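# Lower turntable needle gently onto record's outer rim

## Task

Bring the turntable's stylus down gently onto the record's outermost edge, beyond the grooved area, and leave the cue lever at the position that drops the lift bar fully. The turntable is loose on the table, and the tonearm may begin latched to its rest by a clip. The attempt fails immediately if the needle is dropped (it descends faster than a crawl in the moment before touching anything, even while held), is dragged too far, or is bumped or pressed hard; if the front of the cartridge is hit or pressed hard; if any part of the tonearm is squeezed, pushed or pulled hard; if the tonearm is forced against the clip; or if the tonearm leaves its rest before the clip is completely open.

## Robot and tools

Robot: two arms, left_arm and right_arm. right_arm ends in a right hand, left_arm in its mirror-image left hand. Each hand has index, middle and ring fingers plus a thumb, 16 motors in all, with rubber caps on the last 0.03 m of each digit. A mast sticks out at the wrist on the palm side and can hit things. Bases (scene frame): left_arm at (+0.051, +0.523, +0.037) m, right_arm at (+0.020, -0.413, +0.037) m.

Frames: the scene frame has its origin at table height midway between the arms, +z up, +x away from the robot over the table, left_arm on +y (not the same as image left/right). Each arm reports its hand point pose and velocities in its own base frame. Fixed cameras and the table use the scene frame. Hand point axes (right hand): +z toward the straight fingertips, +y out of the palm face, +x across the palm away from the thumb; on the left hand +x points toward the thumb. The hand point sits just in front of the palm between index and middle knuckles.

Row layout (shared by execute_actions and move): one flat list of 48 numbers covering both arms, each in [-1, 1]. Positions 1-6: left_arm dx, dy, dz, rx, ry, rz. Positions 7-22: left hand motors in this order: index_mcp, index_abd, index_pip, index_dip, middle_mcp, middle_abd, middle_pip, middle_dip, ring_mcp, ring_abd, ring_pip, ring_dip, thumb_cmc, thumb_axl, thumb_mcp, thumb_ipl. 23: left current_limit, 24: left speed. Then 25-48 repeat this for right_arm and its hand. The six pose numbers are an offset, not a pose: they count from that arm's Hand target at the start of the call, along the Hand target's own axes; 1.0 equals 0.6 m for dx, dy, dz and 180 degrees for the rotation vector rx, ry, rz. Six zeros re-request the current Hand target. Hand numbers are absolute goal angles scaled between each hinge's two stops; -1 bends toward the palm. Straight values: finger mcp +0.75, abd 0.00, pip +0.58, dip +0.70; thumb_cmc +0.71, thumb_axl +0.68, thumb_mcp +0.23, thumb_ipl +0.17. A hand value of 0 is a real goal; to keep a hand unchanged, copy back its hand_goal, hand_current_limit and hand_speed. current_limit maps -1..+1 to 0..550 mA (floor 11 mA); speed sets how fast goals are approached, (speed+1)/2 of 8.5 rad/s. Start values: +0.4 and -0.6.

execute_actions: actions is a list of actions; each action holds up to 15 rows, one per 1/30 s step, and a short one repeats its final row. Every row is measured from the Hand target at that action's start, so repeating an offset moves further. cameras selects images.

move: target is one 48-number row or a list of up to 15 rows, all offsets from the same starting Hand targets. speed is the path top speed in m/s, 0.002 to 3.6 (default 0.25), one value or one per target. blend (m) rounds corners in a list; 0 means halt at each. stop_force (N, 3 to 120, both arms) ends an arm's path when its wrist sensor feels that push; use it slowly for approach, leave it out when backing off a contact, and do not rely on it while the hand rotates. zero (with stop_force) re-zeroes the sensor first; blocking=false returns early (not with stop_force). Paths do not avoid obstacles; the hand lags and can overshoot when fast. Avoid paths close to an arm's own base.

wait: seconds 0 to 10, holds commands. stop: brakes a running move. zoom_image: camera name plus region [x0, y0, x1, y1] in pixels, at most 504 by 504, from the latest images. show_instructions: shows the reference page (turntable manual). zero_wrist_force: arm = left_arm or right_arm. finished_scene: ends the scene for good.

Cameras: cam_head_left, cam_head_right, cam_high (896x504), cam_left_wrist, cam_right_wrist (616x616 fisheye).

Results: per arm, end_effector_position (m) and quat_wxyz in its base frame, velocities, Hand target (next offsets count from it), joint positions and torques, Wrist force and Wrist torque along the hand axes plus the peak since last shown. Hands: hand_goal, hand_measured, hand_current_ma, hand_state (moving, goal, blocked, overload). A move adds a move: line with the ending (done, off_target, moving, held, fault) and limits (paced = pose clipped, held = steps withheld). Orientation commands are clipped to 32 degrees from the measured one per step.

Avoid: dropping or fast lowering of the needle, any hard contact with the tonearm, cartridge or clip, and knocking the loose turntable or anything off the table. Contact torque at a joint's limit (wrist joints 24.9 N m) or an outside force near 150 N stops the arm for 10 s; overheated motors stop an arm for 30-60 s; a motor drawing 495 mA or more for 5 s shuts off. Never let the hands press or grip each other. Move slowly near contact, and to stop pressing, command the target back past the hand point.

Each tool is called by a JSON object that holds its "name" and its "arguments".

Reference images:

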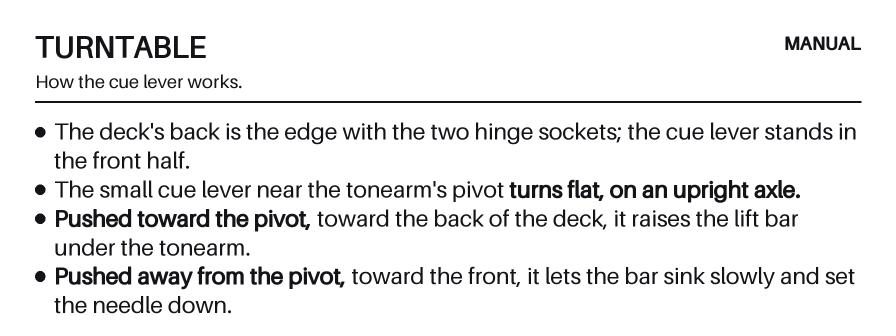

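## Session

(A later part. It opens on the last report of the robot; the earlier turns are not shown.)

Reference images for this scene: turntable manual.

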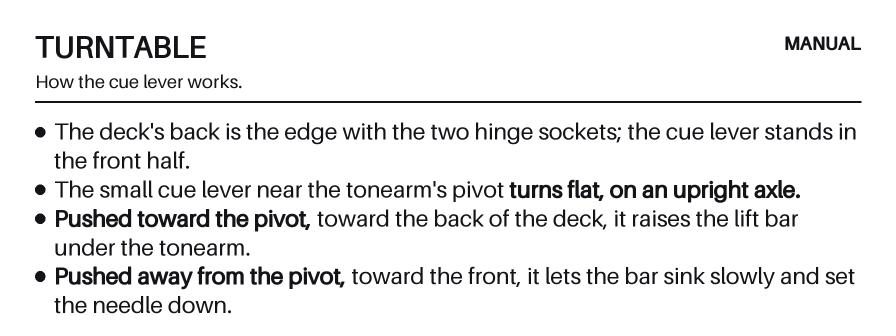

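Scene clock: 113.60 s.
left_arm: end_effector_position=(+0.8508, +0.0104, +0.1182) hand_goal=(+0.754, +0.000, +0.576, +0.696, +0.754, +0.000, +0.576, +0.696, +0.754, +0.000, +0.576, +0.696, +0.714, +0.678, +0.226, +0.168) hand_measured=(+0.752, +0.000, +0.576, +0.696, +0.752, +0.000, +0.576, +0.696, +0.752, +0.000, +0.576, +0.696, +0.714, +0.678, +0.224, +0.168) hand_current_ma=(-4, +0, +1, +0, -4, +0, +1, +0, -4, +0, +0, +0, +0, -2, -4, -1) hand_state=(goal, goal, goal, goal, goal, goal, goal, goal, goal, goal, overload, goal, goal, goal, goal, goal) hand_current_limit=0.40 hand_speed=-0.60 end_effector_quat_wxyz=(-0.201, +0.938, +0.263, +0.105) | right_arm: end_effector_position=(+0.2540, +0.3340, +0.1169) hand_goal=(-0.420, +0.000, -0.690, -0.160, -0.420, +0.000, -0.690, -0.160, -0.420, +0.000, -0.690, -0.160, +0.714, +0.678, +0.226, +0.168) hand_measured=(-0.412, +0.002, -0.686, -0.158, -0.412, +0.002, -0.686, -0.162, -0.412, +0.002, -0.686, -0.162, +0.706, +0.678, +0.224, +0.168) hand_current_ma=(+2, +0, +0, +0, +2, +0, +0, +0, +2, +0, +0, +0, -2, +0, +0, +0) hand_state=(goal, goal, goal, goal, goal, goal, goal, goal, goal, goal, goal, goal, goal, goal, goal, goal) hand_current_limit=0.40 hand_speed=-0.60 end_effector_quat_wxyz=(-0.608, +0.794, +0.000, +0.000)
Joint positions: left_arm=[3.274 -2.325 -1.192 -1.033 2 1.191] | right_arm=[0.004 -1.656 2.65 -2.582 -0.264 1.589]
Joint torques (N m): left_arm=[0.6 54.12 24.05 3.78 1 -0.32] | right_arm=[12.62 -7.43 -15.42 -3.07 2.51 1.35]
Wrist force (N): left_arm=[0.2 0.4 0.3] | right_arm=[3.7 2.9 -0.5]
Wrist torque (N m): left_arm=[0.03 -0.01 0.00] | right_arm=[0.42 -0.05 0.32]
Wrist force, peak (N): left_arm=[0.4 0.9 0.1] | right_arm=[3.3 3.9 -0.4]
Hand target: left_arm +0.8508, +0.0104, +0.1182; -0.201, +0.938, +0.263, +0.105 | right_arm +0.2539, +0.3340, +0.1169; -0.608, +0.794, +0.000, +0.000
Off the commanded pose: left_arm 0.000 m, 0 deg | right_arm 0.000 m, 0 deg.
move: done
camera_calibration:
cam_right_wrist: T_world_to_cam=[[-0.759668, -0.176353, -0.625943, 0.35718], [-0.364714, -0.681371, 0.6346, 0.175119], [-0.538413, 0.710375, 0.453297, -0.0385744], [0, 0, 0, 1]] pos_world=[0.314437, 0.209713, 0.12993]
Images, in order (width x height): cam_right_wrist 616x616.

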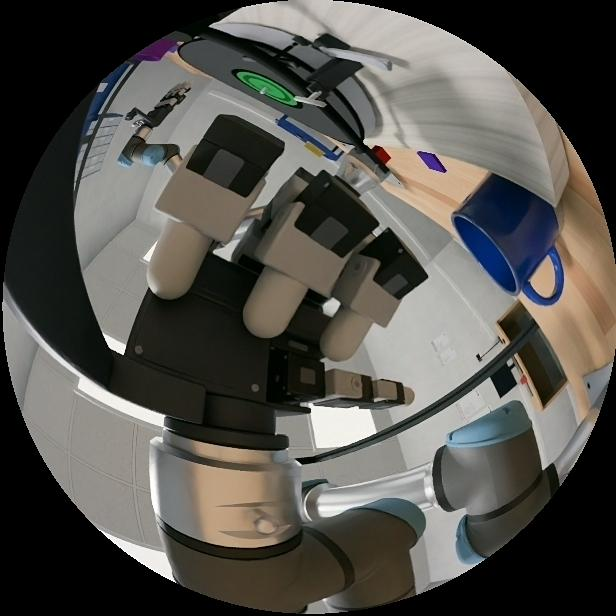

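{"name": "move", "arguments": {"target": [[0,0,0,0,0,0,0.754,0,0.576,0.696,0.754,0,0.576,0.696,0.754,0,0.576,0.696,0.714,0.678,0.226,0.168,0.4,-0.6,0.0983,-0.0232,-0.2547,-0.1111,0,0,-0.42,0,-0.69,-0.16,-0.42,0,-0.69,-0.16,-0.42,0,-0.69,-0.16,0.714,0.678,0.226,0.168,0.4,-0.6],[0,0,0,0,0,0,0.754,0,0.576,0.696,0.754,0,0.576,0.696,0.754,0,0.576,0.696,0.714,0.678,0.226,0.168,0.4,-0.6,0.0983,-0.0232,-0.2547,-0.1111,0,0,0.754,0,0.576,0.696,0.9,0,-0.88,-0.75,0.9,0,-0.88,-0.75,0.714,0.678,0.226,0.168,0.4,-0.2],[0,0,0,0,0,0,0.754,0,0.576,0.696,0.754,0,0.576,0.696,0.754,0,0.576,0.696,0.714,0.678,0.226,0.168,0.4,-0.6,0.0983,0.0293,-0.2062,-0.1111,0,0,0.754,0,0.576,0.696,0.9,0,-0.88,-0.75,0.9,0,-0.88,-0.75,0.714,0.678,0.226,0.168,0.4,-0.2]], "speed": 0.2, "cameras": ["cam_right_wrist", "cam_head_left"]}}

{"name": "zoom_image", "arguments": {"camera": "cam_right_wrist", "region": [240, 80, 420, 260]}}

Scene clock: 142.77 s.
left_arm: end_effector_position=(+0.8508, +0.0104, +0.1182) hand_goal=(+0.754, +0.000, +0.576, +0.696, +0.754, +0.000, +0.576, +0.696, +0.754, +0.000, +0.576, +0.696, +0.714, +0.678, +0.226, +0.168) hand_measured=(+0.752, +0.000, +0.576, +0.696, +0.752, +0.000, +0.576, +0.696, +0.752, +0.000, +0.576, +0.696, +0.714, +0.678, +0.224, +0.168) hand_current_ma=(-4, +0, +1, +0, -4, +0, +1, +0, -4, +0, +0, +0, +0, -2, -4, -1) hand_state=(goal, goal, goal, goal, goal, goal, goal, goal, goal, goal, overload, goal, goal, goal, goal, goal) hand_current_limit=0.40 hand_speed=-0.60 end_effector_quat_wxyz=(-0.201, +0.938, +0.263, +0.105) | right_arm: end_effector_position=(+0.3129, +0.2101, +0.1322) hand_goal=(+0.754, +0.000, +0.576, +0.696, +0.900, +0.000, -0.880, -0.750, +0.900, +0.000, -0.880, -0.750, +0.714, +0.678, +0.226, +0.168) hand_measured=(+0.736, +0.002, +0.568, +0.694, +0.886, +0.002, -0.876, -0.746, +0.886, +0.002, -0.874, -0.746, +0.706, +0.678, +0.224, +0.168) hand_current_ma=(-9, +0, -1, +0, -6, +0, +1, +0, -5, +0, +1, +0, -2, +0, +0, +0) hand_state=(goal, goal, goal, goal, goal, goal, goal, goal, goal, goal, goal, goal, goal, goal, goal, goal) hand_current_limit=0.40 hand_speed=-0.20 end_effector_quat_wxyz=(-0.461, +0.887, +0.000, +0.000)
Joint positions: left_arm=[3.274 -2.325 -1.192 -1.033 2 1.191] | right_arm=[-0.19 -1.83 2.406 -1.883 -0.638 1.248]
Joint torques (N m): left_arm=[0.38 54.75 25.44 3.8 1.06 -0.54] | right_arm=[-12.2 -8.31 -21.68 -3.05 0.28 -0.85]
Wrist force (N): left_arm=[0.5 0.2 0.3] | right_arm=[3.4 3.2 1.2]
Wrist torque (N m): left_arm=[0.00 -0.06 0.04] | right_arm=[0.19 -0.07 0.41]
Wrist force, peak (N): left_arm=[-0.1 0.9 0.1] | right_arm=[4.2 3.4 -0.5]
Hand target: left_arm +0.8508, +0.0104, +0.1182; -0.201, +0.938, +0.263, +0.105 | right_arm +0.3129, +0.2100, +0.1322; -0.461, +0.887, +0.000, +0.000
Off the commanded pose: left_arm 0.000 m, 0 deg | right_arm 0.000 m, 0 deg.
move: done
camera_calibration:
cam_right_wrist: T_world_to_cam=[[-0.759609, -0.379954, -0.527853, 0.419363], [-0.364376, -0.423652, 0.829307, 0.0224208], [-0.538724, 0.822286, 0.183364, 0.0865272], [0, 0, 0, 1]] pos_world=[0.373336, 0.0976874, 0.186902]
Images, in order (width x height): cam_head_left 896x504, cam_right_wrist 616x616.

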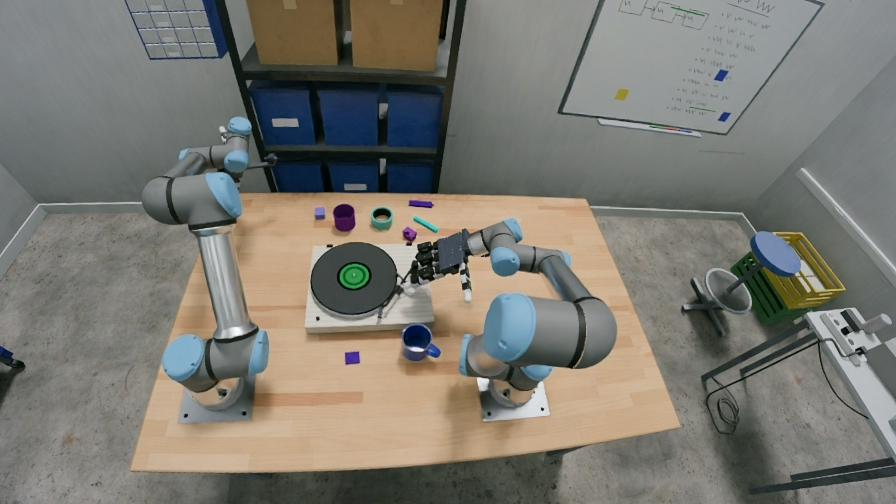

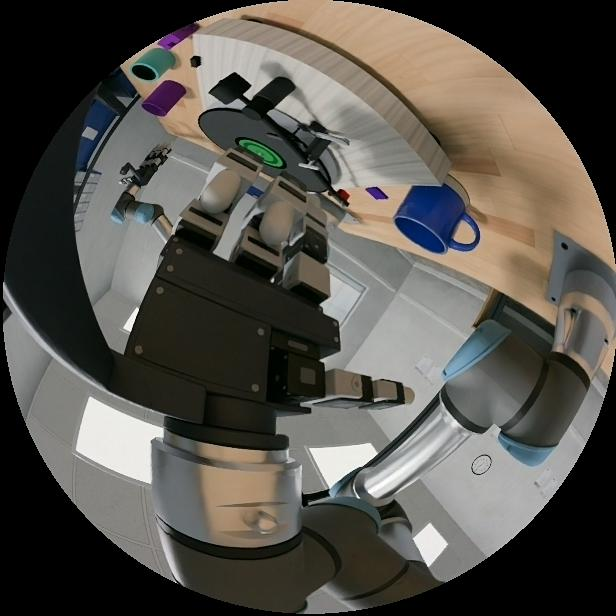

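Scaled by 2.800 from the camera's 616x616 image, which has a finer 880x880 frame.

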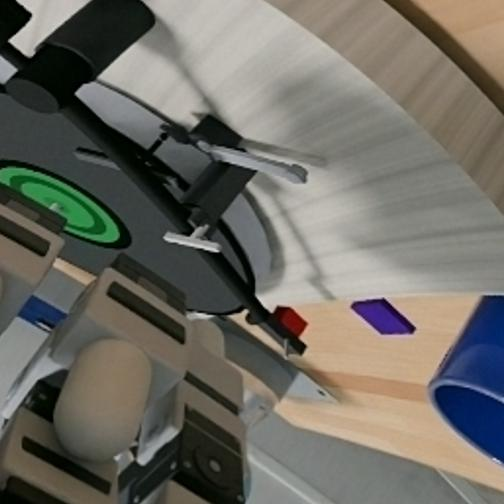

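{"name": "move", "arguments": {"target": [[0,0,0,0,0,0,0.754,0,0.576,0.696,0.754,0,0.576,0.696,0.754,0,0.576,0.696,0.714,0.678,0.226,0.168,0.4,-0.6,0,0,0,0,0,0,0.9,0,-0.88,-0.75,0.9,0,-0.88,-0.75,0.754,0,0.576,0.696,0.714,0.678,0.226,0.168,0.4,-0.2],[0,0,0,0,0,0,0.754,0,0.576,0.696,0.754,0,0.576,0.696,0.754,0,0.576,0.696,0.714,0.678,0.226,0.168,0.4,-0.6,-0.154,-0.0172,0.0246,0,0,0,0.9,0,-0.88,-0.75,0.9,0,-0.88,-0.75,0.754,0,0.576,0.696,0.714,0.678,0.226,0.168,0.4,-0.2]], "speed": 0.15, "cameras": ["cam_right_wrist"]}}

{"name": "zoom_image", "arguments": {"camera": "cam_right_wrist", "region": [200, 60, 400, 260]}}

Scene clock: 152.20 s.
left_arm: end_effector_position=(+0.8508, +0.0104, +0.1182) hand_goal=(+0.754, +0.000, +0.576, +0.696, +0.754, +0.000, +0.576, +0.696, +0.754, +0.000, +0.576, +0.696, +0.714, +0.678, +0.226, +0.168) hand_measured=(+0.752, +0.000, +0.576, +0.696, +0.752, +0.000, +0.576, +0.696, +0.752, +0.000, +0.576, +0.696, +0.714, +0.678, +0.224, +0.168) hand_current_ma=(-4, +0, +1, +0, -4, +0, +1, +0, -4, +0, +0, +0, +0, -2, -4, -1) hand_state=(goal, goal, goal, goal, goal, goal, goal, goal, goal, goal, overload, goal, goal, goal, goal, goal) hand_current_limit=0.40 hand_speed=-0.60 end_effector_quat_wxyz=(-0.201, +0.938, +0.263, +0.105) | right_arm: end_effector_position=(+0.2206, +0.2280, +0.1322) hand_goal=(+0.900, +0.000, -0.880, -0.750, +0.900, +0.000, -0.880, -0.750, +0.754, +0.000, +0.576, +0.696, +0.714, +0.678, +0.226, +0.168) hand_measured=(+0.884, +0.002, -0.874, -0.746, +0.886, +0.002, -0.876, -0.746, +0.748, +0.002, +0.568, +0.692, +0.706, +0.678, +0.224, +0.168) hand_current_ma=(-7, +0, +1, +0, -5, +0, +1, +0, -1, +0, -1, +0, -2, +0, +0, +0) hand_state=(goal, goal, goal, goal, goal, goal, goal, goal, goal, goal, goal, goal, goal, goal, goal, goal) hand_current_limit=0.40 hand_speed=-0.20 end_effector_quat_wxyz=(-0.461, +0.887, +0.000, +0.000)
Joint positions: left_arm=[3.274 -2.325 -1.192 -1.033 2 1.191] | right_arm=[-0.189 -2.151 2.567 -1.725 -0.638 1.249]
Joint torques (N m): left_arm=[0.24 55.19 24.55 4.08 1.01 -0.51] | right_arm=[-0.82 -2.54 -17.98 -2.73 2.96 1.72]
Wrist force (N): left_arm=[0.2 -0.1 0.1] | right_arm=[4.0 3.3 1.2]
Wrist torque (N m): left_arm=[-0.04 -0.02 0.02] | right_arm=[0.21 -0.17 0.44]
Wrist force, peak (N): left_arm=[0.6 0.6 0.7] | right_arm=[5.2 3.4 0.7]
Hand target: left_arm +0.8508, +0.0104, +0.1182; -0.201, +0.938, +0.263, +0.105 | right_arm +0.2205, +0.2280, +0.1322; -0.461, +0.887, +0.000, +0.000
Off the commanded pose: left_arm 0.000 m, 0 deg | right_arm 0.000 m, 0 deg.
move: done
camera_calibration:
cam_right_wrist: T_world_to_cam=[[-0.759518, -0.379946, -0.52799, 0.356089], [-0.364603, -0.423537, 0.829265, -0.00352657], [-0.5387, 0.822349, 0.183154, 0.0220265], [0, 0, 0, 1]] pos_world=[0.281036, 0.115688, 0.186902]
Images, in order (width x height): cam_right_wrist 616x616.

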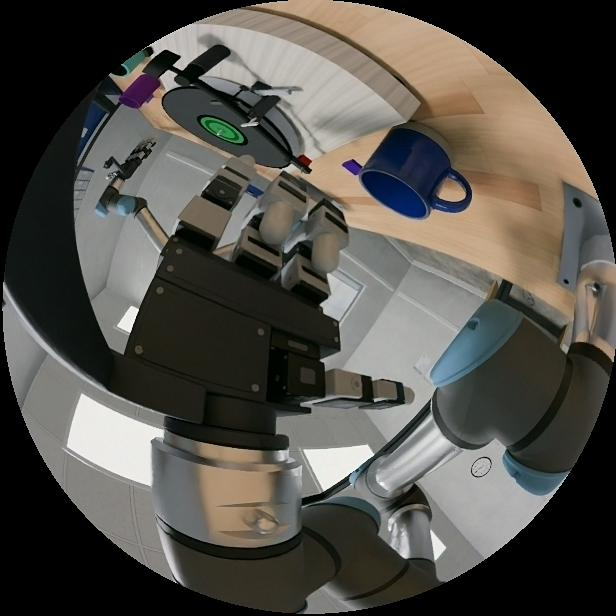

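Scaled by 2.520 from the camera's 616x616 image, which has a finer 880x880 frame.

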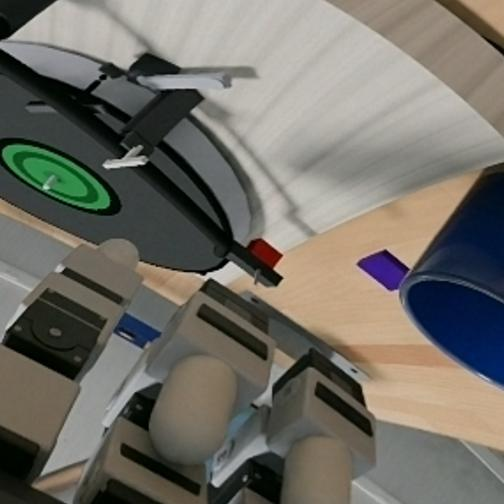

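{"name": "move", "arguments": {"target": [0,0,0,0,0,0,0.754,0,0.576,0.696,0.754,0,0.576,0.696,0.754,0,0.576,0.696,0.714,0.678,0.226,0.168,0.4,-0.6,0.0017,0.0506,0.0324,0,0,0,0.9,0,-0.88,-0.75,0.9,0,-0.88,-0.75,0.754,0,0.576,0.696,0.714,0.678,0.226,0.168,0.4,-0.2], "speed": 0.06, "cameras": ["cam_right_wrist"]}}

{"name": "zoom_image", "arguments": {"camera": "cam_right_wrist", "region": [210, 80, 330, 200]}}

Scene clock: 157.30 s.
left_arm: end_effector_position=(+0.8508, +0.0104, +0.1182) hand_goal=(+0.754, +0.000, +0.576, +0.696, +0.754, +0.000, +0.576, +0.696, +0.754, +0.000, +0.576, +0.696, +0.714, +0.678, +0.226, +0.168) hand_measured=(+0.752, +0.000, +0.576, +0.696, +0.752, +0.000, +0.576, +0.696, +0.752, +0.000, +0.576, +0.696, +0.714, +0.678, +0.224, +0.168) hand_current_ma=(-4, +0, +1, +0, -4, +0, +1, +0, -4, +0, +0, +0, +0, -2, -4, -1) hand_state=(goal, goal, goal, goal, goal, goal, goal, goal, goal, goal, overload, goal, goal, goal, goal, goal) hand_current_limit=0.40 hand_speed=-0.60 end_effector_quat_wxyz=(-0.201, +0.938, +0.263, +0.105) | right_arm: end_effector_position=(+0.2209, +0.2270, +0.1106) hand_goal=(+0.900, +0.000, -0.880, -0.750, +0.900, +0.000, -0.880, -0.750, +0.754, +0.000, +0.576, +0.696, +0.714, +0.678, +0.226, +0.168) hand_measured=(+0.886, +0.002, -0.874, -0.746, +0.886, +0.002, -0.876, -0.746, +0.746, +0.002, +0.570, +0.692, +0.706, +0.678, +0.224, +0.168) hand_current_ma=(-6, +0, +1, +0, -5, +0, +1, +0, -2, +0, -1, +0, -2, +0, +0, +0) hand_state=(goal, goal, goal, goal, goal, goal, goal, goal, goal, goal, goal, goal, goal, goal, goal, goal) hand_current_limit=0.40 hand_speed=-0.20 end_effector_quat_wxyz=(-0.461, +0.887, +0.000, +0.000)
Joint positions: left_arm=[3.274 -2.325 -1.192 -1.033 2 1.191] | right_arm=[-0.194 -2.109 2.611 -1.806 -0.639 1.242]
Joint torques (N m): left_arm=[0.38 55.62 25.48 4.08 1.2 -0.29] | right_arm=[-6.67 -4.93 -25.71 -0.6 2.31 -0.92]
Wrist force (N): left_arm=[0.2 0.6 0.3] | right_arm=[3.5 2.8 1.0]
Wrist torque (N m): left_arm=[0.05 0.00 0.00] | right_arm=[0.17 -0.10 0.39]
Wrist force, peak (N): left_arm=[0.5 0.8 0.3] | right_arm=[3.6 4.4 2.0]
Hand target: left_arm +0.8508, +0.0104, +0.1182; -0.201, +0.938, +0.263, +0.105 | right_arm +0.2209, +0.2270, +0.1107; -0.461, +0.887, +0.000, +0.000 (not the last commanded pose)
Off the commanded pose: left_arm 0.000 m, 0 deg | right_arm 0.014 m, 0 deg.
move: held (right_arm; a check stopped the path); limits=held
pose unreachable (right arm): on one or more control steps of this call, first in action 0 (counted from 0), this arm could not follow its commanded pose, so it was not sent that pose on those steps. It may still have moved: this result reports where it is.
cause: moving toward the commanded pose would bring two parts of the arm too close to each other (joints 3 (elbow) to 6 (wrist 3) lie between them).
camera_calibration:
cam_right_wrist: T_world_to_cam=[[-0.75961, -0.379879, -0.527905, 0.344537], [-0.364389, -0.423748, 0.829252, 0.0140366], [-0.538714, 0.822271, 0.18346, 0.0269296], [0, 0, 0, 1]] pos_world=[0.281336, 0.114687, 0.165303]
Images, in order (width x height): cam_right_wrist 616x616.

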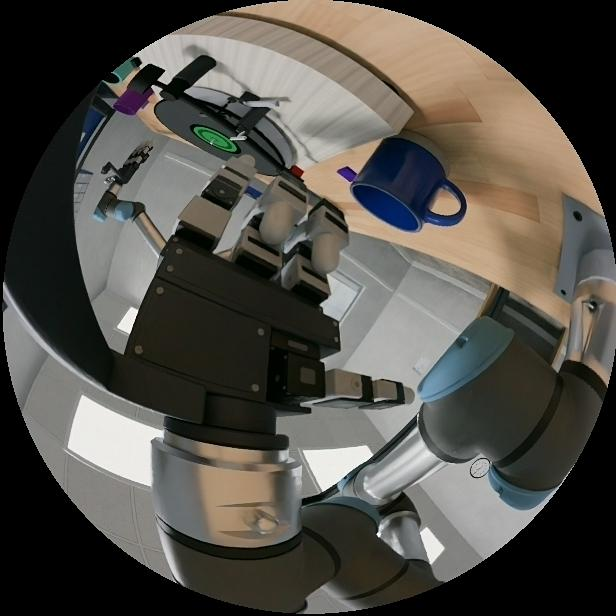

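Scaled by 4.200 from the camera's 616x616 image, which has a finer 880x880 frame.

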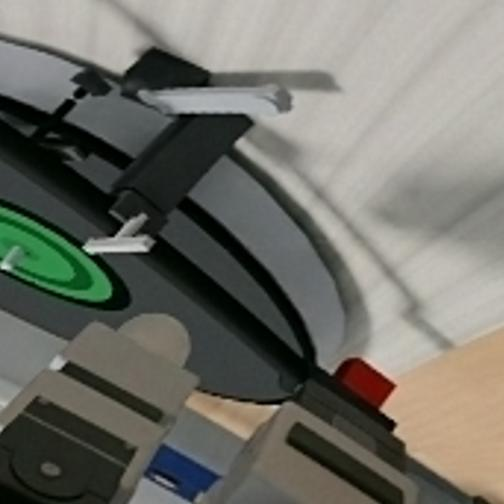

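{"name": "move", "arguments": {"target": [[0,0,0,0,0,0,0.754,0,0.576,0.696,0.754,0,0.576,0.696,0.754,0,0.576,0.696,0.714,0.678,0.226,0.168,0.4,-0.6,0.001,-0.1,-0.0443,-0.1389,0,0,0.9,0,-0.88,-0.75,0.9,0,-0.88,-0.75,0.754,0,0.576,0.696,0.714,0.678,0.226,0.168,0.4,-0.2]], "speed": 0.15, "cameras": ["cam_right_wrist"]}}

{"name": "zoom_image", "arguments": {"camera": "cam_right_wrist", "region": [210, 60, 330, 180]}}

Scene clock: 163.20 s.
left_arm: end_effector_position=(+0.8508, +0.0104, +0.1182) hand_goal=(+0.754, +0.000, +0.576, +0.696, +0.754, +0.000, +0.576, +0.696, +0.754, +0.000, +0.576, +0.696, +0.714, +0.678, +0.226, +0.168) hand_measured=(+0.752, +0.000, +0.576, +0.696, +0.752, +0.000, +0.576, +0.696, +0.752, +0.000, +0.576, +0.696, +0.714, +0.678, +0.224, +0.168) hand_current_ma=(-4, +0, +1, +0, -4, +0, +1, +0, -4, +0, +0, +0, +0, -2, -4, -1) hand_state=(goal, goal, goal, goal, goal, goal, goal, goal, goal, goal, overload, goal, goal, goal, goal, goal) hand_current_limit=0.40 hand_speed=-0.60 end_effector_quat_wxyz=(-0.201, +0.938, +0.263, +0.105) | right_arm: end_effector_position=(+0.2215, +0.2398, +0.1750) hand_goal=(+0.900, +0.000, -0.880, -0.750, +0.900, +0.000, -0.880, -0.750, +0.754, +0.000, +0.576, +0.696, +0.714, +0.678, +0.226, +0.168) hand_measured=(+0.890, +0.002, -0.874, -0.748, +0.890, +0.002, -0.876, -0.746, +0.746, +0.002, +0.570, +0.692, +0.706, +0.678, +0.224, +0.168) hand_current_ma=(-3, +0, +1, +0, -3, +0, +1, +0, -2, +0, -1, +0, -2, +0, +0, +0) hand_state=(goal, goal, goal, goal, goal, goal, goal, goal, goal, goal, goal, goal, goal, goal, goal, goal) hand_current_limit=0.40 hand_speed=-0.20 end_effector_quat_wxyz=(-0.258, +0.966, +0.000, +0.000)
Joint positions: left_arm=[3.274 -2.325 -1.192 -1.033 2 1.191] | right_arm=[0.247 -2.001 2.383 -2.092 -1.066 1.853]
Joint torques (N m): left_arm=[-0.53 56.7 25.56 4.02 1.17 -0.41] | right_arm=[-4.58 -10.01 -19.18 -3.45 0.61 0.01]
Wrist force (N): left_arm=[0.0 0.3 0.3] | right_arm=[3.5 1.8 3.0]
Wrist torque (N m): left_arm=[0.01 0.01 0.00] | right_arm=[0.01 -0.19 0.38]
Wrist force, peak (N): left_arm=[0.3 0.7 0.5] | right_arm=[3.7 3.9 1.1]
Hand target: left_arm +0.8508, +0.0104, +0.1182; -0.201, +0.938, +0.263, +0.105 | right_arm +0.2215, +0.2398, +0.1750; -0.258, +0.966, +0.000, +0.000
Off the commanded pose: left_arm 0.000 m, 0 deg | right_arm 0.000 m, 0 deg.
move: done
camera_calibration:
cam_right_wrist: T_world_to_cam=[[-0.759373, -0.567689, -0.317934, 0.392099], [-0.3643, -0.0339098, 0.930664, -0.14497], [-0.539109, 0.822544, -0.181059, 0.068813], [0, 0, 0, 1]] pos_world=[0.282034, 0.161072, 0.272039]
Images, in order (width x height): cam_right_wrist 616x616.

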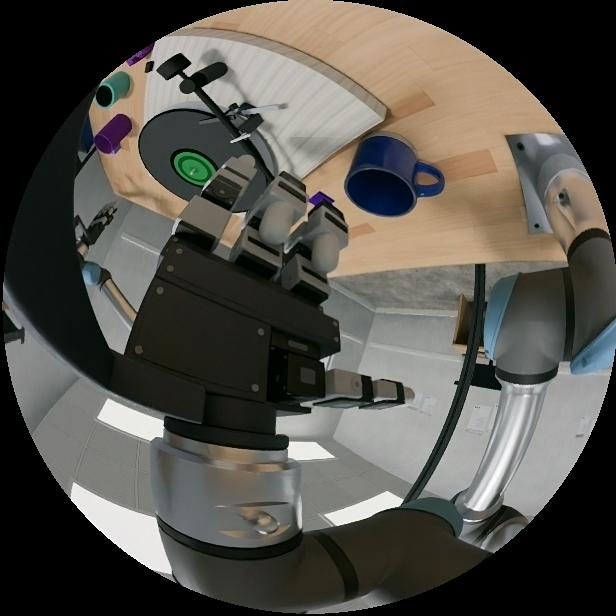

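Scaled by 4.200 from the camera's 616x616 image, which has a finer 880x880 frame.

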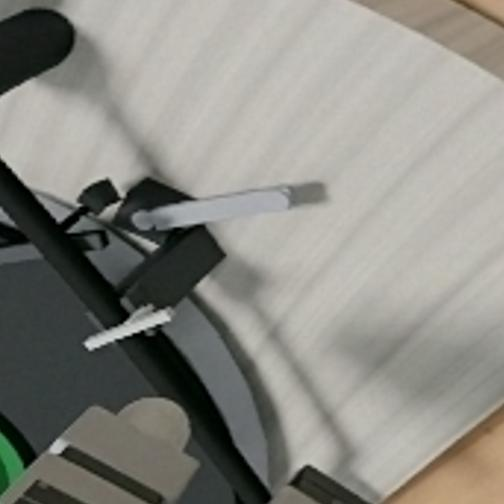

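{"name": "move", "arguments": {"target": [[0,0,0,0,0,0,0.754,0,0.576,0.696,0.754,0,0.576,0.696,0.754,0,0.576,0.696,0.714,0.678,0.226,0.168,0.4,-0.6,0,0.0167,0.0289,0,0,0,0.9,0,-0.88,-0.75,0.9,0,-0.88,-0.75,0.754,0,0.576,0.696,0.714,0.678,0.226,0.168,0.4,-0.2]], "speed": 0.06, "cameras": ["cam_right_wrist"]}}

{"name": "zoom_image", "arguments": {"camera": "cam_right_wrist", "region": [210, 60, 330, 180]}}

{"name": "move", "arguments": {"target": [[0,0,0,0,0,0,0.754,0,0.576,0.696,0.754,0,0.576,0.696,0.754,0,0.576,0.696,0.714,0.678,0.226,0.168,0.4,-0.6,0.017,0.0092,-0.0053,0,0,0,0.9,0,-0.88,-0.75,0.9,0,-0.88,-0.75,0.754,0,0.576,0.696,0.714,0.678,0.226,0.168,0.4,-0.2]], "speed": 0.03, "stop_force": 4, "cameras": ["cam_right_wrist"]}}

{"name": "zoom_image", "arguments": {"camera": "cam_right_wrist", "region": [210, 60, 330, 180]}}

Scene clock: 168.27 s.
left_arm: end_effector_position=(+0.8508, +0.0104, +0.1182) hand_goal=(+0.754, +0.000, +0.576, +0.696, +0.754, +0.000, +0.576, +0.696, +0.754, +0.000, +0.576, +0.696, +0.714, +0.678, +0.226, +0.168) hand_measured=(+0.752, +0.000, +0.576, +0.696, +0.752, +0.000, +0.576, +0.696, +0.752, +0.000, +0.576, +0.696, +0.714, +0.678, +0.224, +0.168) hand_current_ma=(-4, +0, +1, +0, -4, +0, +1, +0, -4, +0, +0, +0, +0, -2, -4, -1) hand_state=(goal, goal, goal, goal, goal, goal, goal, goal, goal, goal, overload, goal, goal, goal, goal, goal) hand_current_limit=0.40 hand_speed=-0.60 end_effector_quat_wxyz=(-0.201, +0.938, +0.263, +0.105) | right_arm: end_effector_position=(+0.2215, +0.2397, +0.1549) hand_goal=(+0.900, +0.000, -0.880, -0.750, +0.900, +0.000, -0.880, -0.750, +0.754, +0.000, +0.576, +0.696, +0.714, +0.678, +0.226, +0.168) hand_measured=(+0.890, +0.002, -0.874, -0.748, +0.890, +0.002, -0.876, -0.746, +0.746, +0.002, +0.570, +0.692, +0.706, +0.678, +0.224, +0.168) hand_current_ma=(-3, +0, +1, +0, -3, +0, +1, +0, -2, +0, -1, +0, -2, +0, +0, +0) hand_state=(goal, goal, goal, goal, goal, goal, goal, goal, goal, goal, goal, goal, goal, goal, goal, goal) hand_current_limit=0.40 hand_speed=-0.20 end_effector_quat_wxyz=(-0.258, +0.966, +0.000, +0.000) end_effector_velocity=(+0.000, +0.000, +0.001) end_effector_angular_velocity=(-0.001, +0.001, +0.000)
Joint positions: left_arm=[3.274 -2.325 -1.192 -1.033 2 1.191] | right_arm=[0.246 -1.972 2.424 -2.161 -1.066 1.853]
Joint velocities: left_arm=[within noise] | right_arm=[0 -0.002 -0.002 0.006 0 0]
Joint torques (N m): left_arm=[0.33 56.01 25.77 4.21 1.07 -0.36] | right_arm=[-0.23 -12.02 -26.57 -1.1 0.95 1.24]
Wrist force (N): left_arm=[0.7 0.4 0.2] | right_arm=[3.9 1.5 2.6]
Wrist torque (N m): left_arm=[0.03 -0.08 0.05] | right_arm=[0.00 -0.22 0.42]
Wrist force, peak (N): left_arm=[-0.1 0.9 0.5] | right_arm=[3.7 2.1 3.4]
Hand target: left_arm +0.8508, +0.0104, +0.1182; -0.201, +0.938, +0.263, +0.105 | right_arm +0.2215, +0.2397, +0.1550; -0.258, +0.966, +0.000, +0.000
Off the commanded pose: left_arm 0.000 m, 0 deg | right_arm 0.000 m, 0 deg.
move: done
camera_calibration:
cam_right_wrist: T_world_to_cam=[[-0.75951, -0.567548, -0.31786, 0.385681], [-0.364304, -0.0337068, 0.93067, -0.126392], [-0.538913, 0.82265, -0.181159, 0.0652276], [0, 0, 0, 1]] pos_world=[0.282035, 0.160973, 0.252038]
Images, in order (width x height): cam_right_wrist 616x616.

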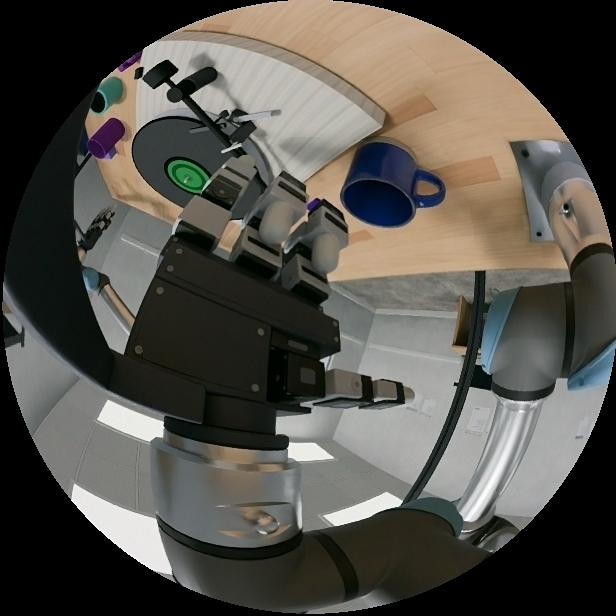

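Scaled by 4.200 from the camera's 616x616 image, which has a finer 880x880 frame.

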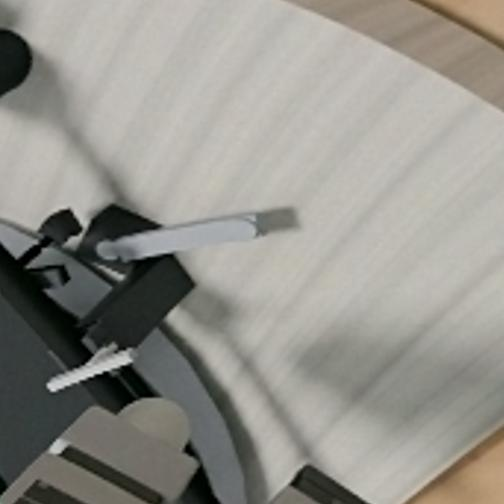

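Scene clock: 169.73 s.
left_arm: end_effector_position=(+0.8508, +0.0104, +0.1182) hand_goal=(+0.754, +0.000, +0.576, +0.696, +0.754, +0.000, +0.576, +0.696, +0.754, +0.000, +0.576, +0.696, +0.714, +0.678, +0.226, +0.168) hand_measured=(+0.752, +0.000, +0.576, +0.696, +0.752, +0.000, +0.576, +0.696, +0.752, +0.000, +0.576, +0.696, +0.714, +0.678, +0.224, +0.168) hand_current_ma=(-4, +0, +1, +0, -4, +0, +1, +0, -4, +0, +0, +0, +0, -2, -4, -1) hand_state=(goal, goal, goal, goal, goal, goal, goal, goal, goal, goal, overload, goal, goal, goal, goal, goal) hand_current_limit=0.40 hand_speed=-0.60 end_effector_quat_wxyz=(-0.201, +0.938, +0.263, +0.105) | right_arm: end_effector_position=(+0.2317, +0.2333, +0.1550) hand_goal=(+0.900, +0.000, -0.880, -0.750, +0.900, +0.000, -0.880, -0.750, +0.754, +0.000, +0.576, +0.696, +0.714, +0.678, +0.226, +0.168) hand_measured=(+0.890, +0.002, -0.874, -0.748, +0.890, +0.002, -0.876, -0.746, +0.746, +0.002, +0.570, +0.692, +0.706, +0.678, +0.224, +0.168) hand_current_ma=(-3, +0, +1, +0, -3, +0, +1, +0, -2, +0, -1, +0, -2, +0, +0, +0) hand_state=(goal, goal, goal, goal, goal, goal, goal, goal, goal, goal, goal, goal, goal, goal, goal, goal) hand_current_limit=0.40 hand_speed=-0.20 end_effector_quat_wxyz=(-0.258, +0.966, +0.000, +0.000)
Joint positions: left_arm=[3.274 -2.325 -1.192 -1.033 2 1.191] | right_arm=[0.217 -1.961 2.413 -2.146 -1.062 1.82]
Joint torques (N m): left_arm=[0.09 57.59 26.32 4.26 1.11 -0.41] | right_arm=[11.89 -12.17 -13.5 -3.87 0.36 1.51]
Wrist force (N): left_arm=[0.1 0.2 0.6] | right_arm=[3.7 1.2 2.7]
Wrist torque (N m): left_arm=[-0.02 0.01 0.00] | right_arm=[-0.04 -0.21 0.34]
Wrist force, peak (N): left_arm=[0.6 0.7 0.4] | right_arm=[3.8 1.7 3.1]
Hand target: left_arm +0.8508, +0.0104, +0.1182; -0.201, +0.938, +0.263, +0.105 | right_arm +0.2317, +0.2333, +0.1550; -0.258, +0.966, +0.000, +0.000
Off the commanded pose: left_arm 0.000 m, 0 deg | right_arm 0.000 m, 0 deg.
move: done
camera_calibration:
cam_right_wrist: T_world_to_cam=[[-0.759437, -0.567569, -0.317996, 0.389868], [-0.36447, -0.0337156, 0.930604, -0.122822], [-0.538903, 0.822635, -0.181257, 0.0759311], [0, 0, 0, 1]] pos_world=[0.292235, 0.154672, 0.252038]
Images, in order (width x height): cam_right_wrist 616x616.

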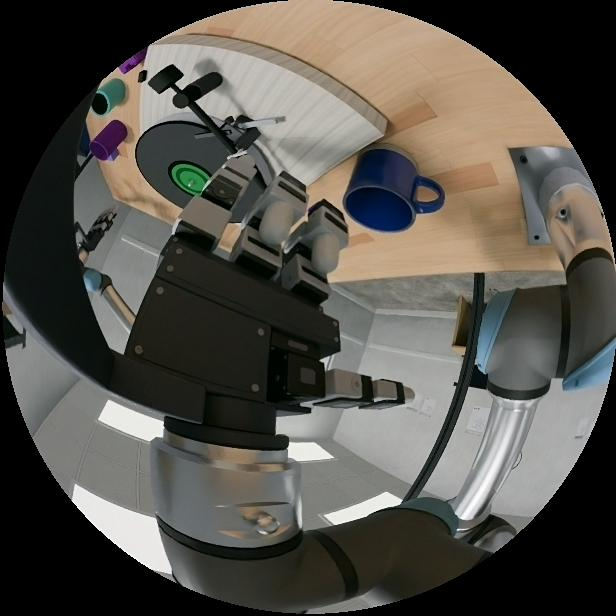

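Scaled by 4.200 from the camera's 616x616 image, which has a finer 880x880 frame.

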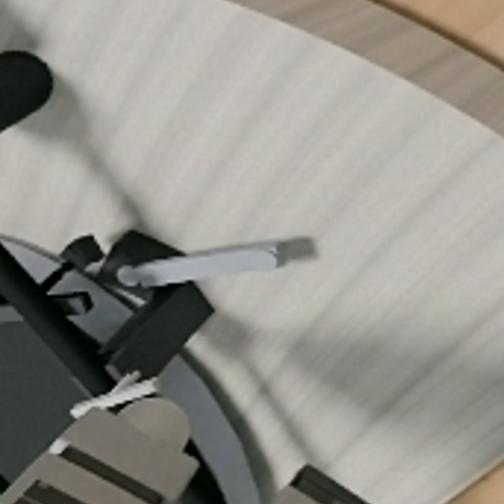

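{"name": "move", "arguments": {"target": [[0,0,0,0,0,0,0.754,0,0.576,0.696,0.754,0,0.576,0.696,0.754,0,0.576,0.696,0.714,0.678,0.226,0.168,0.4,-0.6,0.0113,0.0061,-0.0035,0,0,0,0.9,0,-0.88,-0.75,0.9,0,-0.88,-0.75,0.754,0,0.576,0.696,0.714,0.678,0.226,0.168,0.4,-0.2]], "speed": 0.03, "stop_force": 4, "cameras": ["cam_right_wrist"]}}

{"name": "zoom_image", "arguments": {"camera": "cam_right_wrist", "region": [210, 60, 330, 180]}}

Scene clock: 173.50 s.
left_arm: end_effector_position=(+0.8508, +0.0104, +0.1182) hand_goal=(+0.754, +0.000, +0.576, +0.696, +0.754, +0.000, +0.576, +0.696, +0.754, +0.000, +0.576, +0.696, +0.714, +0.678, +0.226, +0.168) hand_measured=(+0.752, +0.000, +0.576, +0.696, +0.752, +0.000, +0.576, +0.696, +0.752, +0.000, +0.576, +0.696, +0.714, +0.678, +0.224, +0.168) hand_current_ma=(-4, +0, +1, +0, -4, +0, +1, +0, -4, +0, +0, +0, +0, -2, -4, -1) hand_state=(goal, goal, goal, goal, goal, goal, goal, goal, goal, goal, overload, goal, goal, goal, goal, goal) hand_current_limit=0.40 hand_speed=-0.60 end_effector_quat_wxyz=(-0.201, +0.938, +0.263, +0.105) | right_arm: end_effector_position=(+0.2385, +0.2291, +0.1550) hand_goal=(+0.900, +0.000, -0.880, -0.750, +0.900, +0.000, -0.880, -0.750, +0.754, +0.000, +0.576, +0.696, +0.714, +0.678, +0.226, +0.168) hand_measured=(+0.890, +0.002, -0.874, -0.748, +0.890, +0.002, -0.876, -0.746, +0.758, +0.022, +0.580, +0.698, +0.706, +0.678, +0.224, +0.168) hand_current_ma=(-3, +0, +1, +0, -3, +0, +1, +0, +1, +9, +1, +0, -2, +0, +0, +0) hand_state=(goal, goal, goal, goal, goal, goal, goal, goal, goal, blocked, goal, goal, goal, goal, goal, goal) hand_current_limit=0.40 hand_speed=-0.20 end_effector_quat_wxyz=(-0.258, +0.966, +0.000, +0.000)
Joint positions: left_arm=[3.274 -2.325 -1.192 -1.033 2 1.191] | right_arm=[0.198 -1.953 2.406 -2.136 -1.06 1.798]
Joint torques (N m): left_arm=[0.28 58.02 26.07 4.37 1.18 -0.39] | right_arm=[11.7 -11.72 -13.09 -4.16 0.38 1.66]
Wrist force (N): left_arm=[0.2 0.4 -0.1] | right_arm=[2.7 0.9 1.4]
Wrist torque (N m): left_arm=[0.05 -0.02 0.00] | right_arm=[0.13 -0.25 0.25]
Wrist force, peak (N): left_arm=[0.4 0.9 0.5] | right_arm=[3.9 1.8 2.6]
Hand target: left_arm +0.8508, +0.0104, +0.1182; -0.201, +0.938, +0.263, +0.105 | right_arm +0.2385, +0.2291, +0.1550; -0.258, +0.966, +0.000, +0.000
Off the commanded pose: left_arm 0.000 m, 0 deg | right_arm 0.000 m, 0 deg.
move: done
camera_calibration:
cam_right_wrist: T_world_to_cam=[[-0.759437, -0.567569, -0.317996, 0.392649], [-0.36447, -0.0337156, 0.930604, -0.120485], [-0.538903, 0.822635, -0.181257, 0.0830507], [0, 0, 0, 1]] pos_world=[0.299035, 0.150472, 0.252038]
Images, in order (width x height): cam_right_wrist 616x616.

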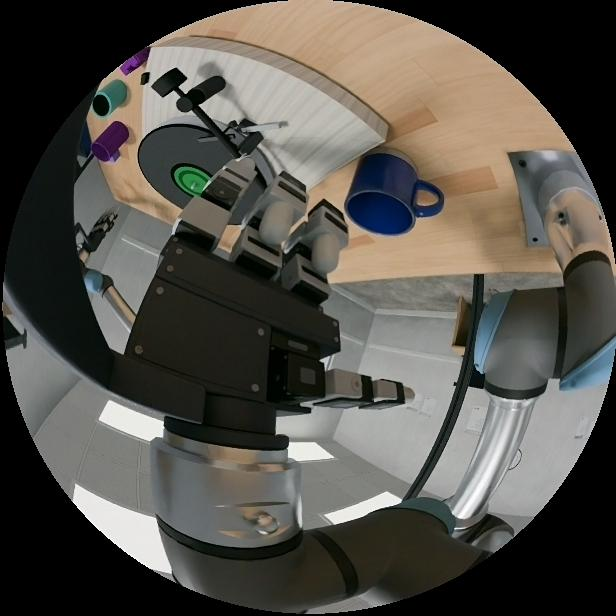

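Scaled by 4.200 from the camera's 616x616 image, which has a finer 880x880 frame.

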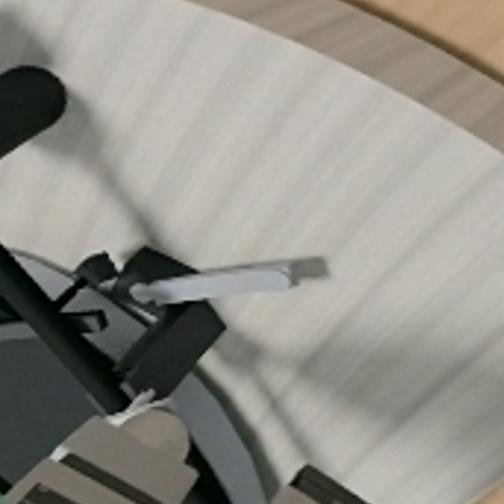

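{"name": "move", "arguments": {"target": [[0,0,0,0,0,0,0.754,0,0.576,0.696,0.754,0,0.576,0.696,0.754,0,0.576,0.696,0.714,0.678,0.226,0.168,0.4,-0.6,-0.0142,-0.0077,0.0044,0,0,0,0.9,0,-0.88,-0.75,0.9,0,-0.88,-0.75,0.754,0,0.576,0.696,0.714,0.678,0.226,0.168,0.4,-0.2],[0,0,0,0,0,0,0.754,0,0.576,0.696,0.754,0,0.576,0.696,0.754,0,0.576,0.696,0.714,0.678,0.226,0.168,0.4,-0.6,-0.0142,-0.0327,-0.0389,0,0,0,0.9,0,-0.88,-0.75,0.9,0,-0.88,-0.75,0.754,0,0.576,0.696,0.714,0.678,0.226,0.168,0.4,-0.2],[0,0,0,0,0,0,0.754,0,0.576,0.696,0.754,0,0.576,0.696,0.754,0,0.576,0.696,0.714,0.678,0.226,0.168,0.4,-0.6,0.0342,-0.0078,-0.0533,0,0,0,0.9,0,-0.88,-0.75,0.9,0,-0.88,-0.75,0.754,0,0.576,0.696,0.714,0.678,0.226,0.168,0.4,-0.2],[0,0,0,0,0,0,0.754,0,0.576,0.696,0.754,0,0.576,0.696,0.754,0,0.576,0.696,0.714,0.678,0.226,0.168,0.4,-0.6,0.0342,0.0172,-0.01,0,0,0,0.9,0,-0.88,-0.75,0.9,0,-0.88,-0.75,0.754,0,0.576,0.696,0.714,0.678,0.226,0.168,0.4,-0.2]], "speed": 0.06, "blend": [0.003,0.005,0.005,0], "cameras": ["cam_right_wrist"]}}

{"name": "zoom_image", "arguments": {"camera": "cam_right_wrist", "region": [210, 80, 330, 200]}}

Scene clock: 181.67 s.
left_arm: end_effector_position=(+0.8508, +0.0104, +0.1182) hand_goal=(+0.754, +0.000, +0.576, +0.696, +0.754, +0.000, +0.576, +0.696, +0.754, +0.000, +0.576, +0.696, +0.714, +0.678, +0.226, +0.168) hand_measured=(+0.752, +0.000, +0.576, +0.696, +0.752, +0.000, +0.576, +0.696, +0.752, +0.000, +0.576, +0.696, +0.714, +0.678, +0.224, +0.168) hand_current_ma=(-4, +0, +1, +0, -4, +0, +1, +0, -4, +0, +0, +0, +0, -2, -4, -1) hand_state=(goal, goal, goal, goal, goal, goal, goal, goal, goal, goal, overload, goal, goal, goal, goal, goal) hand_current_limit=0.40 hand_speed=-0.60 end_effector_quat_wxyz=(-0.201, +0.938, +0.263, +0.105) | right_arm: end_effector_position=(+0.2590, +0.2172, +0.1550) hand_goal=(+0.900, +0.000, -0.880, -0.750, +0.900, +0.000, -0.880, -0.750, +0.754, +0.000, +0.576, +0.696, +0.714, +0.678, +0.226, +0.168) hand_measured=(+0.890, +0.002, -0.874, -0.748, +0.890, +0.002, -0.876, -0.746, +0.750, +0.002, +0.578, +0.698, +0.706, +0.678, +0.224, +0.168) hand_current_ma=(-3, +0, +1, +0, -3, +0, +1, +0, +0, +0, +0, +0, -2, +0, +0, +0) hand_state=(goal, goal, goal, goal, goal, goal, goal, goal, goal, goal, goal, goal, goal, goal, goal, goal) hand_current_limit=0.40 hand_speed=-0.20 end_effector_quat_wxyz=(-0.258, +0.966, +0.000, +0.000)
Joint positions: left_arm=[3.274 -2.325 -1.192 -1.033 2 1.191] | right_arm=[0.147 -1.923 2.381 -2.112 -1.055 1.74]
Joint torques (N m): left_arm=[-0.37 58.32 26.92 4.41 1.33 -0.32] | right_arm=[11.68 -12.7 -25.11 -1.85 0.27 1.28]
Wrist force (N): left_arm=[0.1 0.6 0.3] | right_arm=[3.6 1.7 2.8]
Wrist torque (N m): left_arm=[0.04 0.00 -0.01] | right_arm=[-0.01 -0.19 0.32]
Wrist force, peak (N): left_arm=[0.4 0.8 0.3] | right_arm=[4.1 1.6 2.7]
Hand target: left_arm +0.8508, +0.0104, +0.1182; -0.201, +0.938, +0.263, +0.105 | right_arm +0.2590, +0.2172, +0.1551; -0.258, +0.966, +0.000, +0.000
Off the commanded pose: left_arm 0.000 m, 0 deg | right_arm 0.000 m, 0 deg.
move: done
camera_calibration:
cam_right_wrist: T_world_to_cam=[[-0.75951, -0.567548, -0.31786, 0.401393], [-0.364304, -0.0337068, 0.93067, -0.113489], [-0.538913, 0.82265, -0.181159, 0.103946], [0, 0, 0, 1]] pos_world=[0.319535, 0.138473, 0.252038]
Images, in order (width x height): cam_right_wrist 616x616.

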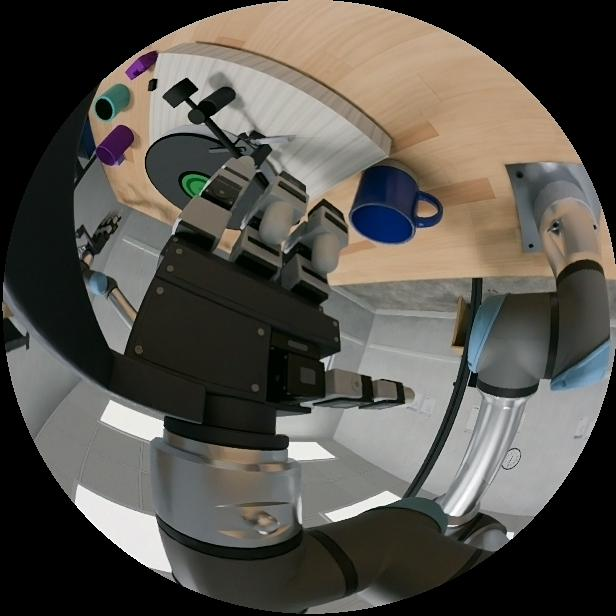

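Scaled by 4.200 from the camera's 616x616 image, which has a finer 880x880 frame.

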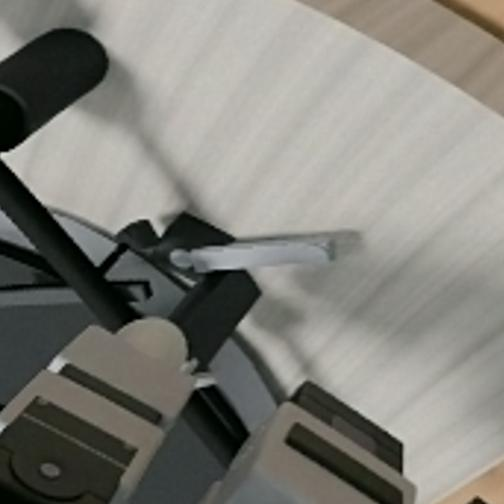

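{"name": "move", "arguments": {"target": [[0,0,0,0,0,0,0.754,0,0.576,0.696,0.754,0,0.576,0.696,0.754,0,0.576,0.696,0.714,0.678,0.226,0.168,0.4,-0.6,-0.0255,-0.0137,0.0079,0,0,0,0.9,0,-0.88,-0.75,0.9,0,-0.88,-0.75,0.754,0,0.576,0.696,0.714,0.678,0.226,0.168,0.4,-0.2]], "speed": 0.03, "stop_force": 4, "cameras": ["cam_right_wrist"]}}

{"name": "zoom_image", "arguments": {"camera": "cam_right_wrist", "region": [210, 80, 330, 200]}}

Scene clock: 184.80 s.
left_arm: end_effector_position=(+0.8508, +0.0104, +0.1182) hand_goal=(+0.754, +0.000, +0.576, +0.696, +0.754, +0.000, +0.576, +0.696, +0.754, +0.000, +0.576, +0.696, +0.714, +0.678, +0.226, +0.168) hand_measured=(+0.752, +0.000, +0.576, +0.696, +0.752, +0.000, +0.576, +0.696, +0.752, +0.000, +0.576, +0.696, +0.714, +0.678, +0.224, +0.168) hand_current_ma=(-4, +0, +1, +0, -4, +0, +1, +0, -4, +0, +0, +0, +0, -2, -4, -1) hand_state=(goal, goal, goal, goal, goal, goal, goal, goal, goal, goal, overload, goal, goal, goal, goal, goal) hand_current_limit=0.40 hand_speed=-0.60 end_effector_quat_wxyz=(-0.201, +0.938, +0.263, +0.105) | right_arm: end_effector_position=(+0.2435, +0.2268, +0.1551) hand_goal=(+0.900, +0.000, -0.880, -0.750, +0.900, +0.000, -0.880, -0.750, +0.754, +0.000, +0.576, +0.696, +0.714, +0.678, +0.226, +0.168) hand_measured=(+0.890, +0.002, -0.874, -0.748, +0.890, +0.002, -0.876, -0.746, +0.742, -0.028, +0.570, +0.694, +0.706, +0.678, +0.224, +0.168) hand_current_ma=(-3, +0, +1, +0, -3, +0, +1, +0, -4, -14, -1, +0, -2, +0, +0, +0) hand_state=(goal, goal, goal, goal, goal, goal, goal, goal, goal, blocked, goal, goal, goal, goal, goal, goal) hand_current_limit=0.40 hand_speed=-0.20 end_effector_quat_wxyz=(-0.258, +0.966, +0.000, +0.000)
Joint positions: left_arm=[3.274 -2.325 -1.192 -1.033 2 1.191] | right_arm=[0.187 -1.945 2.399 -2.132 -1.059 1.786]
Joint torques (N m): left_arm=[0.06 58.65 26.19 4.43 1.36 -0.46] | right_arm=[-9.02 0.44 -16.5 -0.02 1.03 -1.39]
Wrist force (N): left_arm=[0.4 0.3 0.3] | right_arm=[5.5 1.5 -8.5]
Wrist torque (N m): left_arm=[0.01 -0.04 0.03] | right_arm=[0.81 0.69 0.45]
Wrist force, peak (N): left_arm=[0.5 0.8 0.5] | right_arm=[5.5 1.5 -8.5]
Hand target: left_arm +0.8508, +0.0104, +0.1182; -0.201, +0.938, +0.263, +0.105 | right_arm +0.2436, +0.2268, +0.1551; -0.258, +0.966, +0.000, +0.000
Off the commanded pose: left_arm 0.000 m, 0 deg | right_arm 0.000 m, 0 deg.
move: contact (right_arm)
camera_calibration:
cam_right_wrist: T_world_to_cam=[[-0.759322, -0.567635, -0.318151, 0.395186], [-0.364659, -0.0337451, 0.930529, -0.118753], [-0.538937, 0.822589, -0.18137, 0.0877007], [0, 0, 0, 1]] pos_world=[0.304035, 0.148172, 0.252138]
Images, in order (width x height): cam_right_wrist 616x616.

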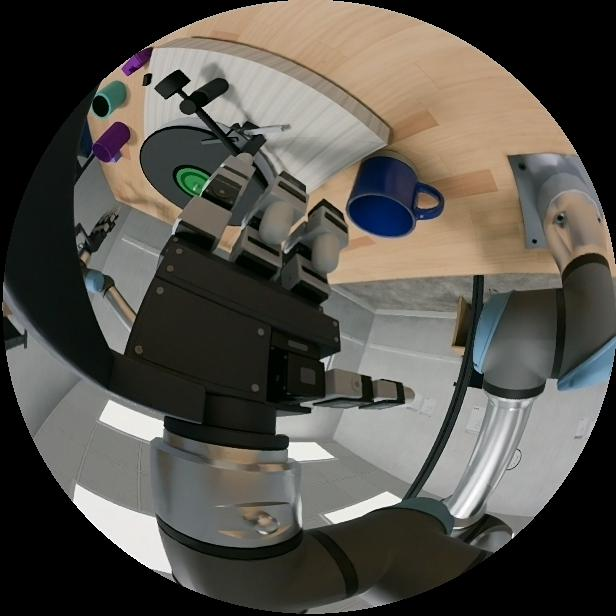

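Scaled by 4.200 from the camera's 616x616 image, which has a finer 880x880 frame.

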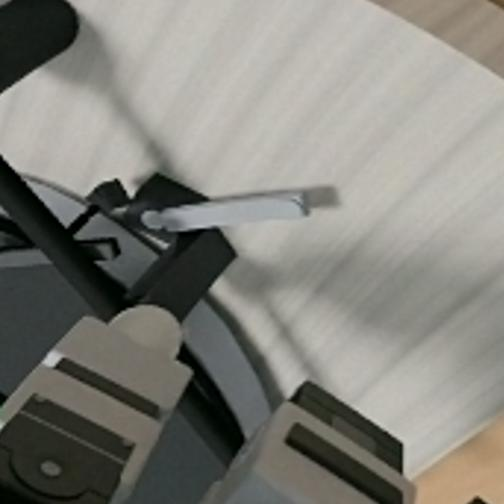

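{"name": "move", "arguments": {"target": [[0,0,0,0,0,0,0.754,0,0.576,0.696,0.754,0,0.576,0.696,0.754,0,0.576,0.696,0.714,0.678,0.226,0.168,0.4,-0.6,0.0,-0.028,-0.051,0,0,0,0.9,0,-0.88,-0.75,0.9,0,-0.88,-0.75,0.754,0,0.576,0.696,0.714,0.678,0.226,0.168,0.4,-0.2]], "speed": 0.06, "cameras": ["cam_right_wrist"]}}

{"name": "zoom_image", "arguments": {"camera": "cam_right_wrist", "region": [210, 80, 330, 200]}}

Scene clock: 188.37 s.
left_arm: end_effector_position=(+0.8508, +0.0104, +0.1182) hand_goal=(+0.754, +0.000, +0.576, +0.696, +0.754, +0.000, +0.576, +0.696, +0.754, +0.000, +0.576, +0.696, +0.714, +0.678, +0.226, +0.168) hand_measured=(+0.752, +0.000, +0.576, +0.696, +0.752, +0.000, +0.576, +0.696, +0.752, +0.000, +0.576, +0.696, +0.714, +0.678, +0.224, +0.168) hand_current_ma=(-4, +0, +1, +0, -4, +0, +1, +0, -4, +0, +0, +0, +0, -2, -4, -1) hand_state=(goal, goal, goal, goal, goal, goal, goal, goal, goal, goal, overload, goal, goal, goal, goal, goal) hand_current_limit=0.40 hand_speed=-0.60 end_effector_quat_wxyz=(-0.201, +0.938, +0.263, +0.105) | right_arm: end_effector_position=(+0.2436, +0.2261, +0.1900) hand_goal=(+0.900, +0.000, -0.880, -0.750, +0.900, +0.000, -0.880, -0.750, +0.754, +0.000, +0.576, +0.696, +0.714, +0.678, +0.226, +0.168) hand_measured=(+0.890, +0.002, -0.874, -0.748, +0.890, +0.002, -0.876, -0.746, +0.742, -0.004, +0.570, +0.694, +0.706, +0.678, +0.224, +0.168) hand_current_ma=(-3, +0, +1, +0, -3, +0, +1, +0, -4, +0, -1, +0, -2, +0, +0, +0) hand_state=(goal, goal, goal, goal, goal, goal, goal, goal, goal, goal, goal, goal, goal, goal, goal, goal) hand_current_limit=0.40 hand_speed=-0.20 end_effector_quat_wxyz=(-0.258, +0.966, +0.000, +0.000)
Joint positions: left_arm=[3.274 -2.325 -1.192 -1.033 2 1.191] | right_arm=[0.184 -1.992 2.328 -2.012 -1.059 1.783]
Joint torques (N m): left_arm=[0.12 58.07 26.69 4.53 1.43 -0.45] | right_arm=[-9.7 2.39 -14.14 -3.74 2.28 -1.12]
Wrist force (N): left_arm=[0.5 0.5 0.2] | right_arm=[3.4 1.8 2.8]
Wrist torque (N m): left_arm=[0.04 -0.06 0.03] | right_arm=[0.01 -0.17 0.37]
Wrist force, peak (N): left_arm=[0.7 0.7 0.2] | right_arm=[5.7 1.5 -8.6]
Hand target: left_arm +0.8508, +0.0104, +0.1182; -0.201, +0.938, +0.263, +0.105 | right_arm +0.2436, +0.2261, +0.1900; -0.258, +0.966, +0.000, +0.000
Off the commanded pose: left_arm 0.000 m, 0 deg | right_arm 0.000 m, 0 deg.
move: done
camera_calibration:
cam_right_wrist: T_world_to_cam=[[-0.759334, -0.56752, -0.318328, 0.405981], [-0.364806, -0.0338045, 0.93047, -0.151242], [-0.538821, 0.822665, -0.181366, 0.0947134], [0, 0, 0, 1]] pos_world=[0.304135, 0.147372, 0.287139]
Images, in order (width x height): cam_right_wrist 616x616.

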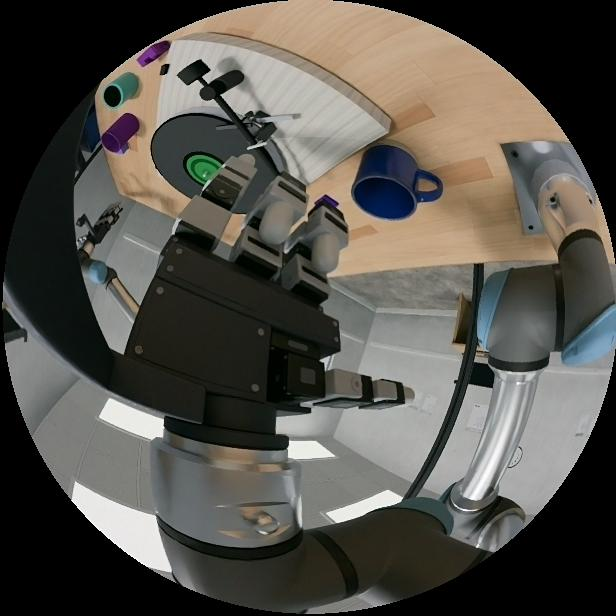

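Scaled by 4.200 from the camera's 616x616 image, which has a finer 880x880 frame.

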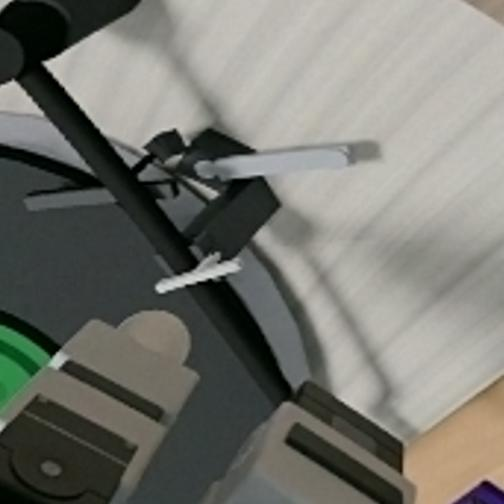

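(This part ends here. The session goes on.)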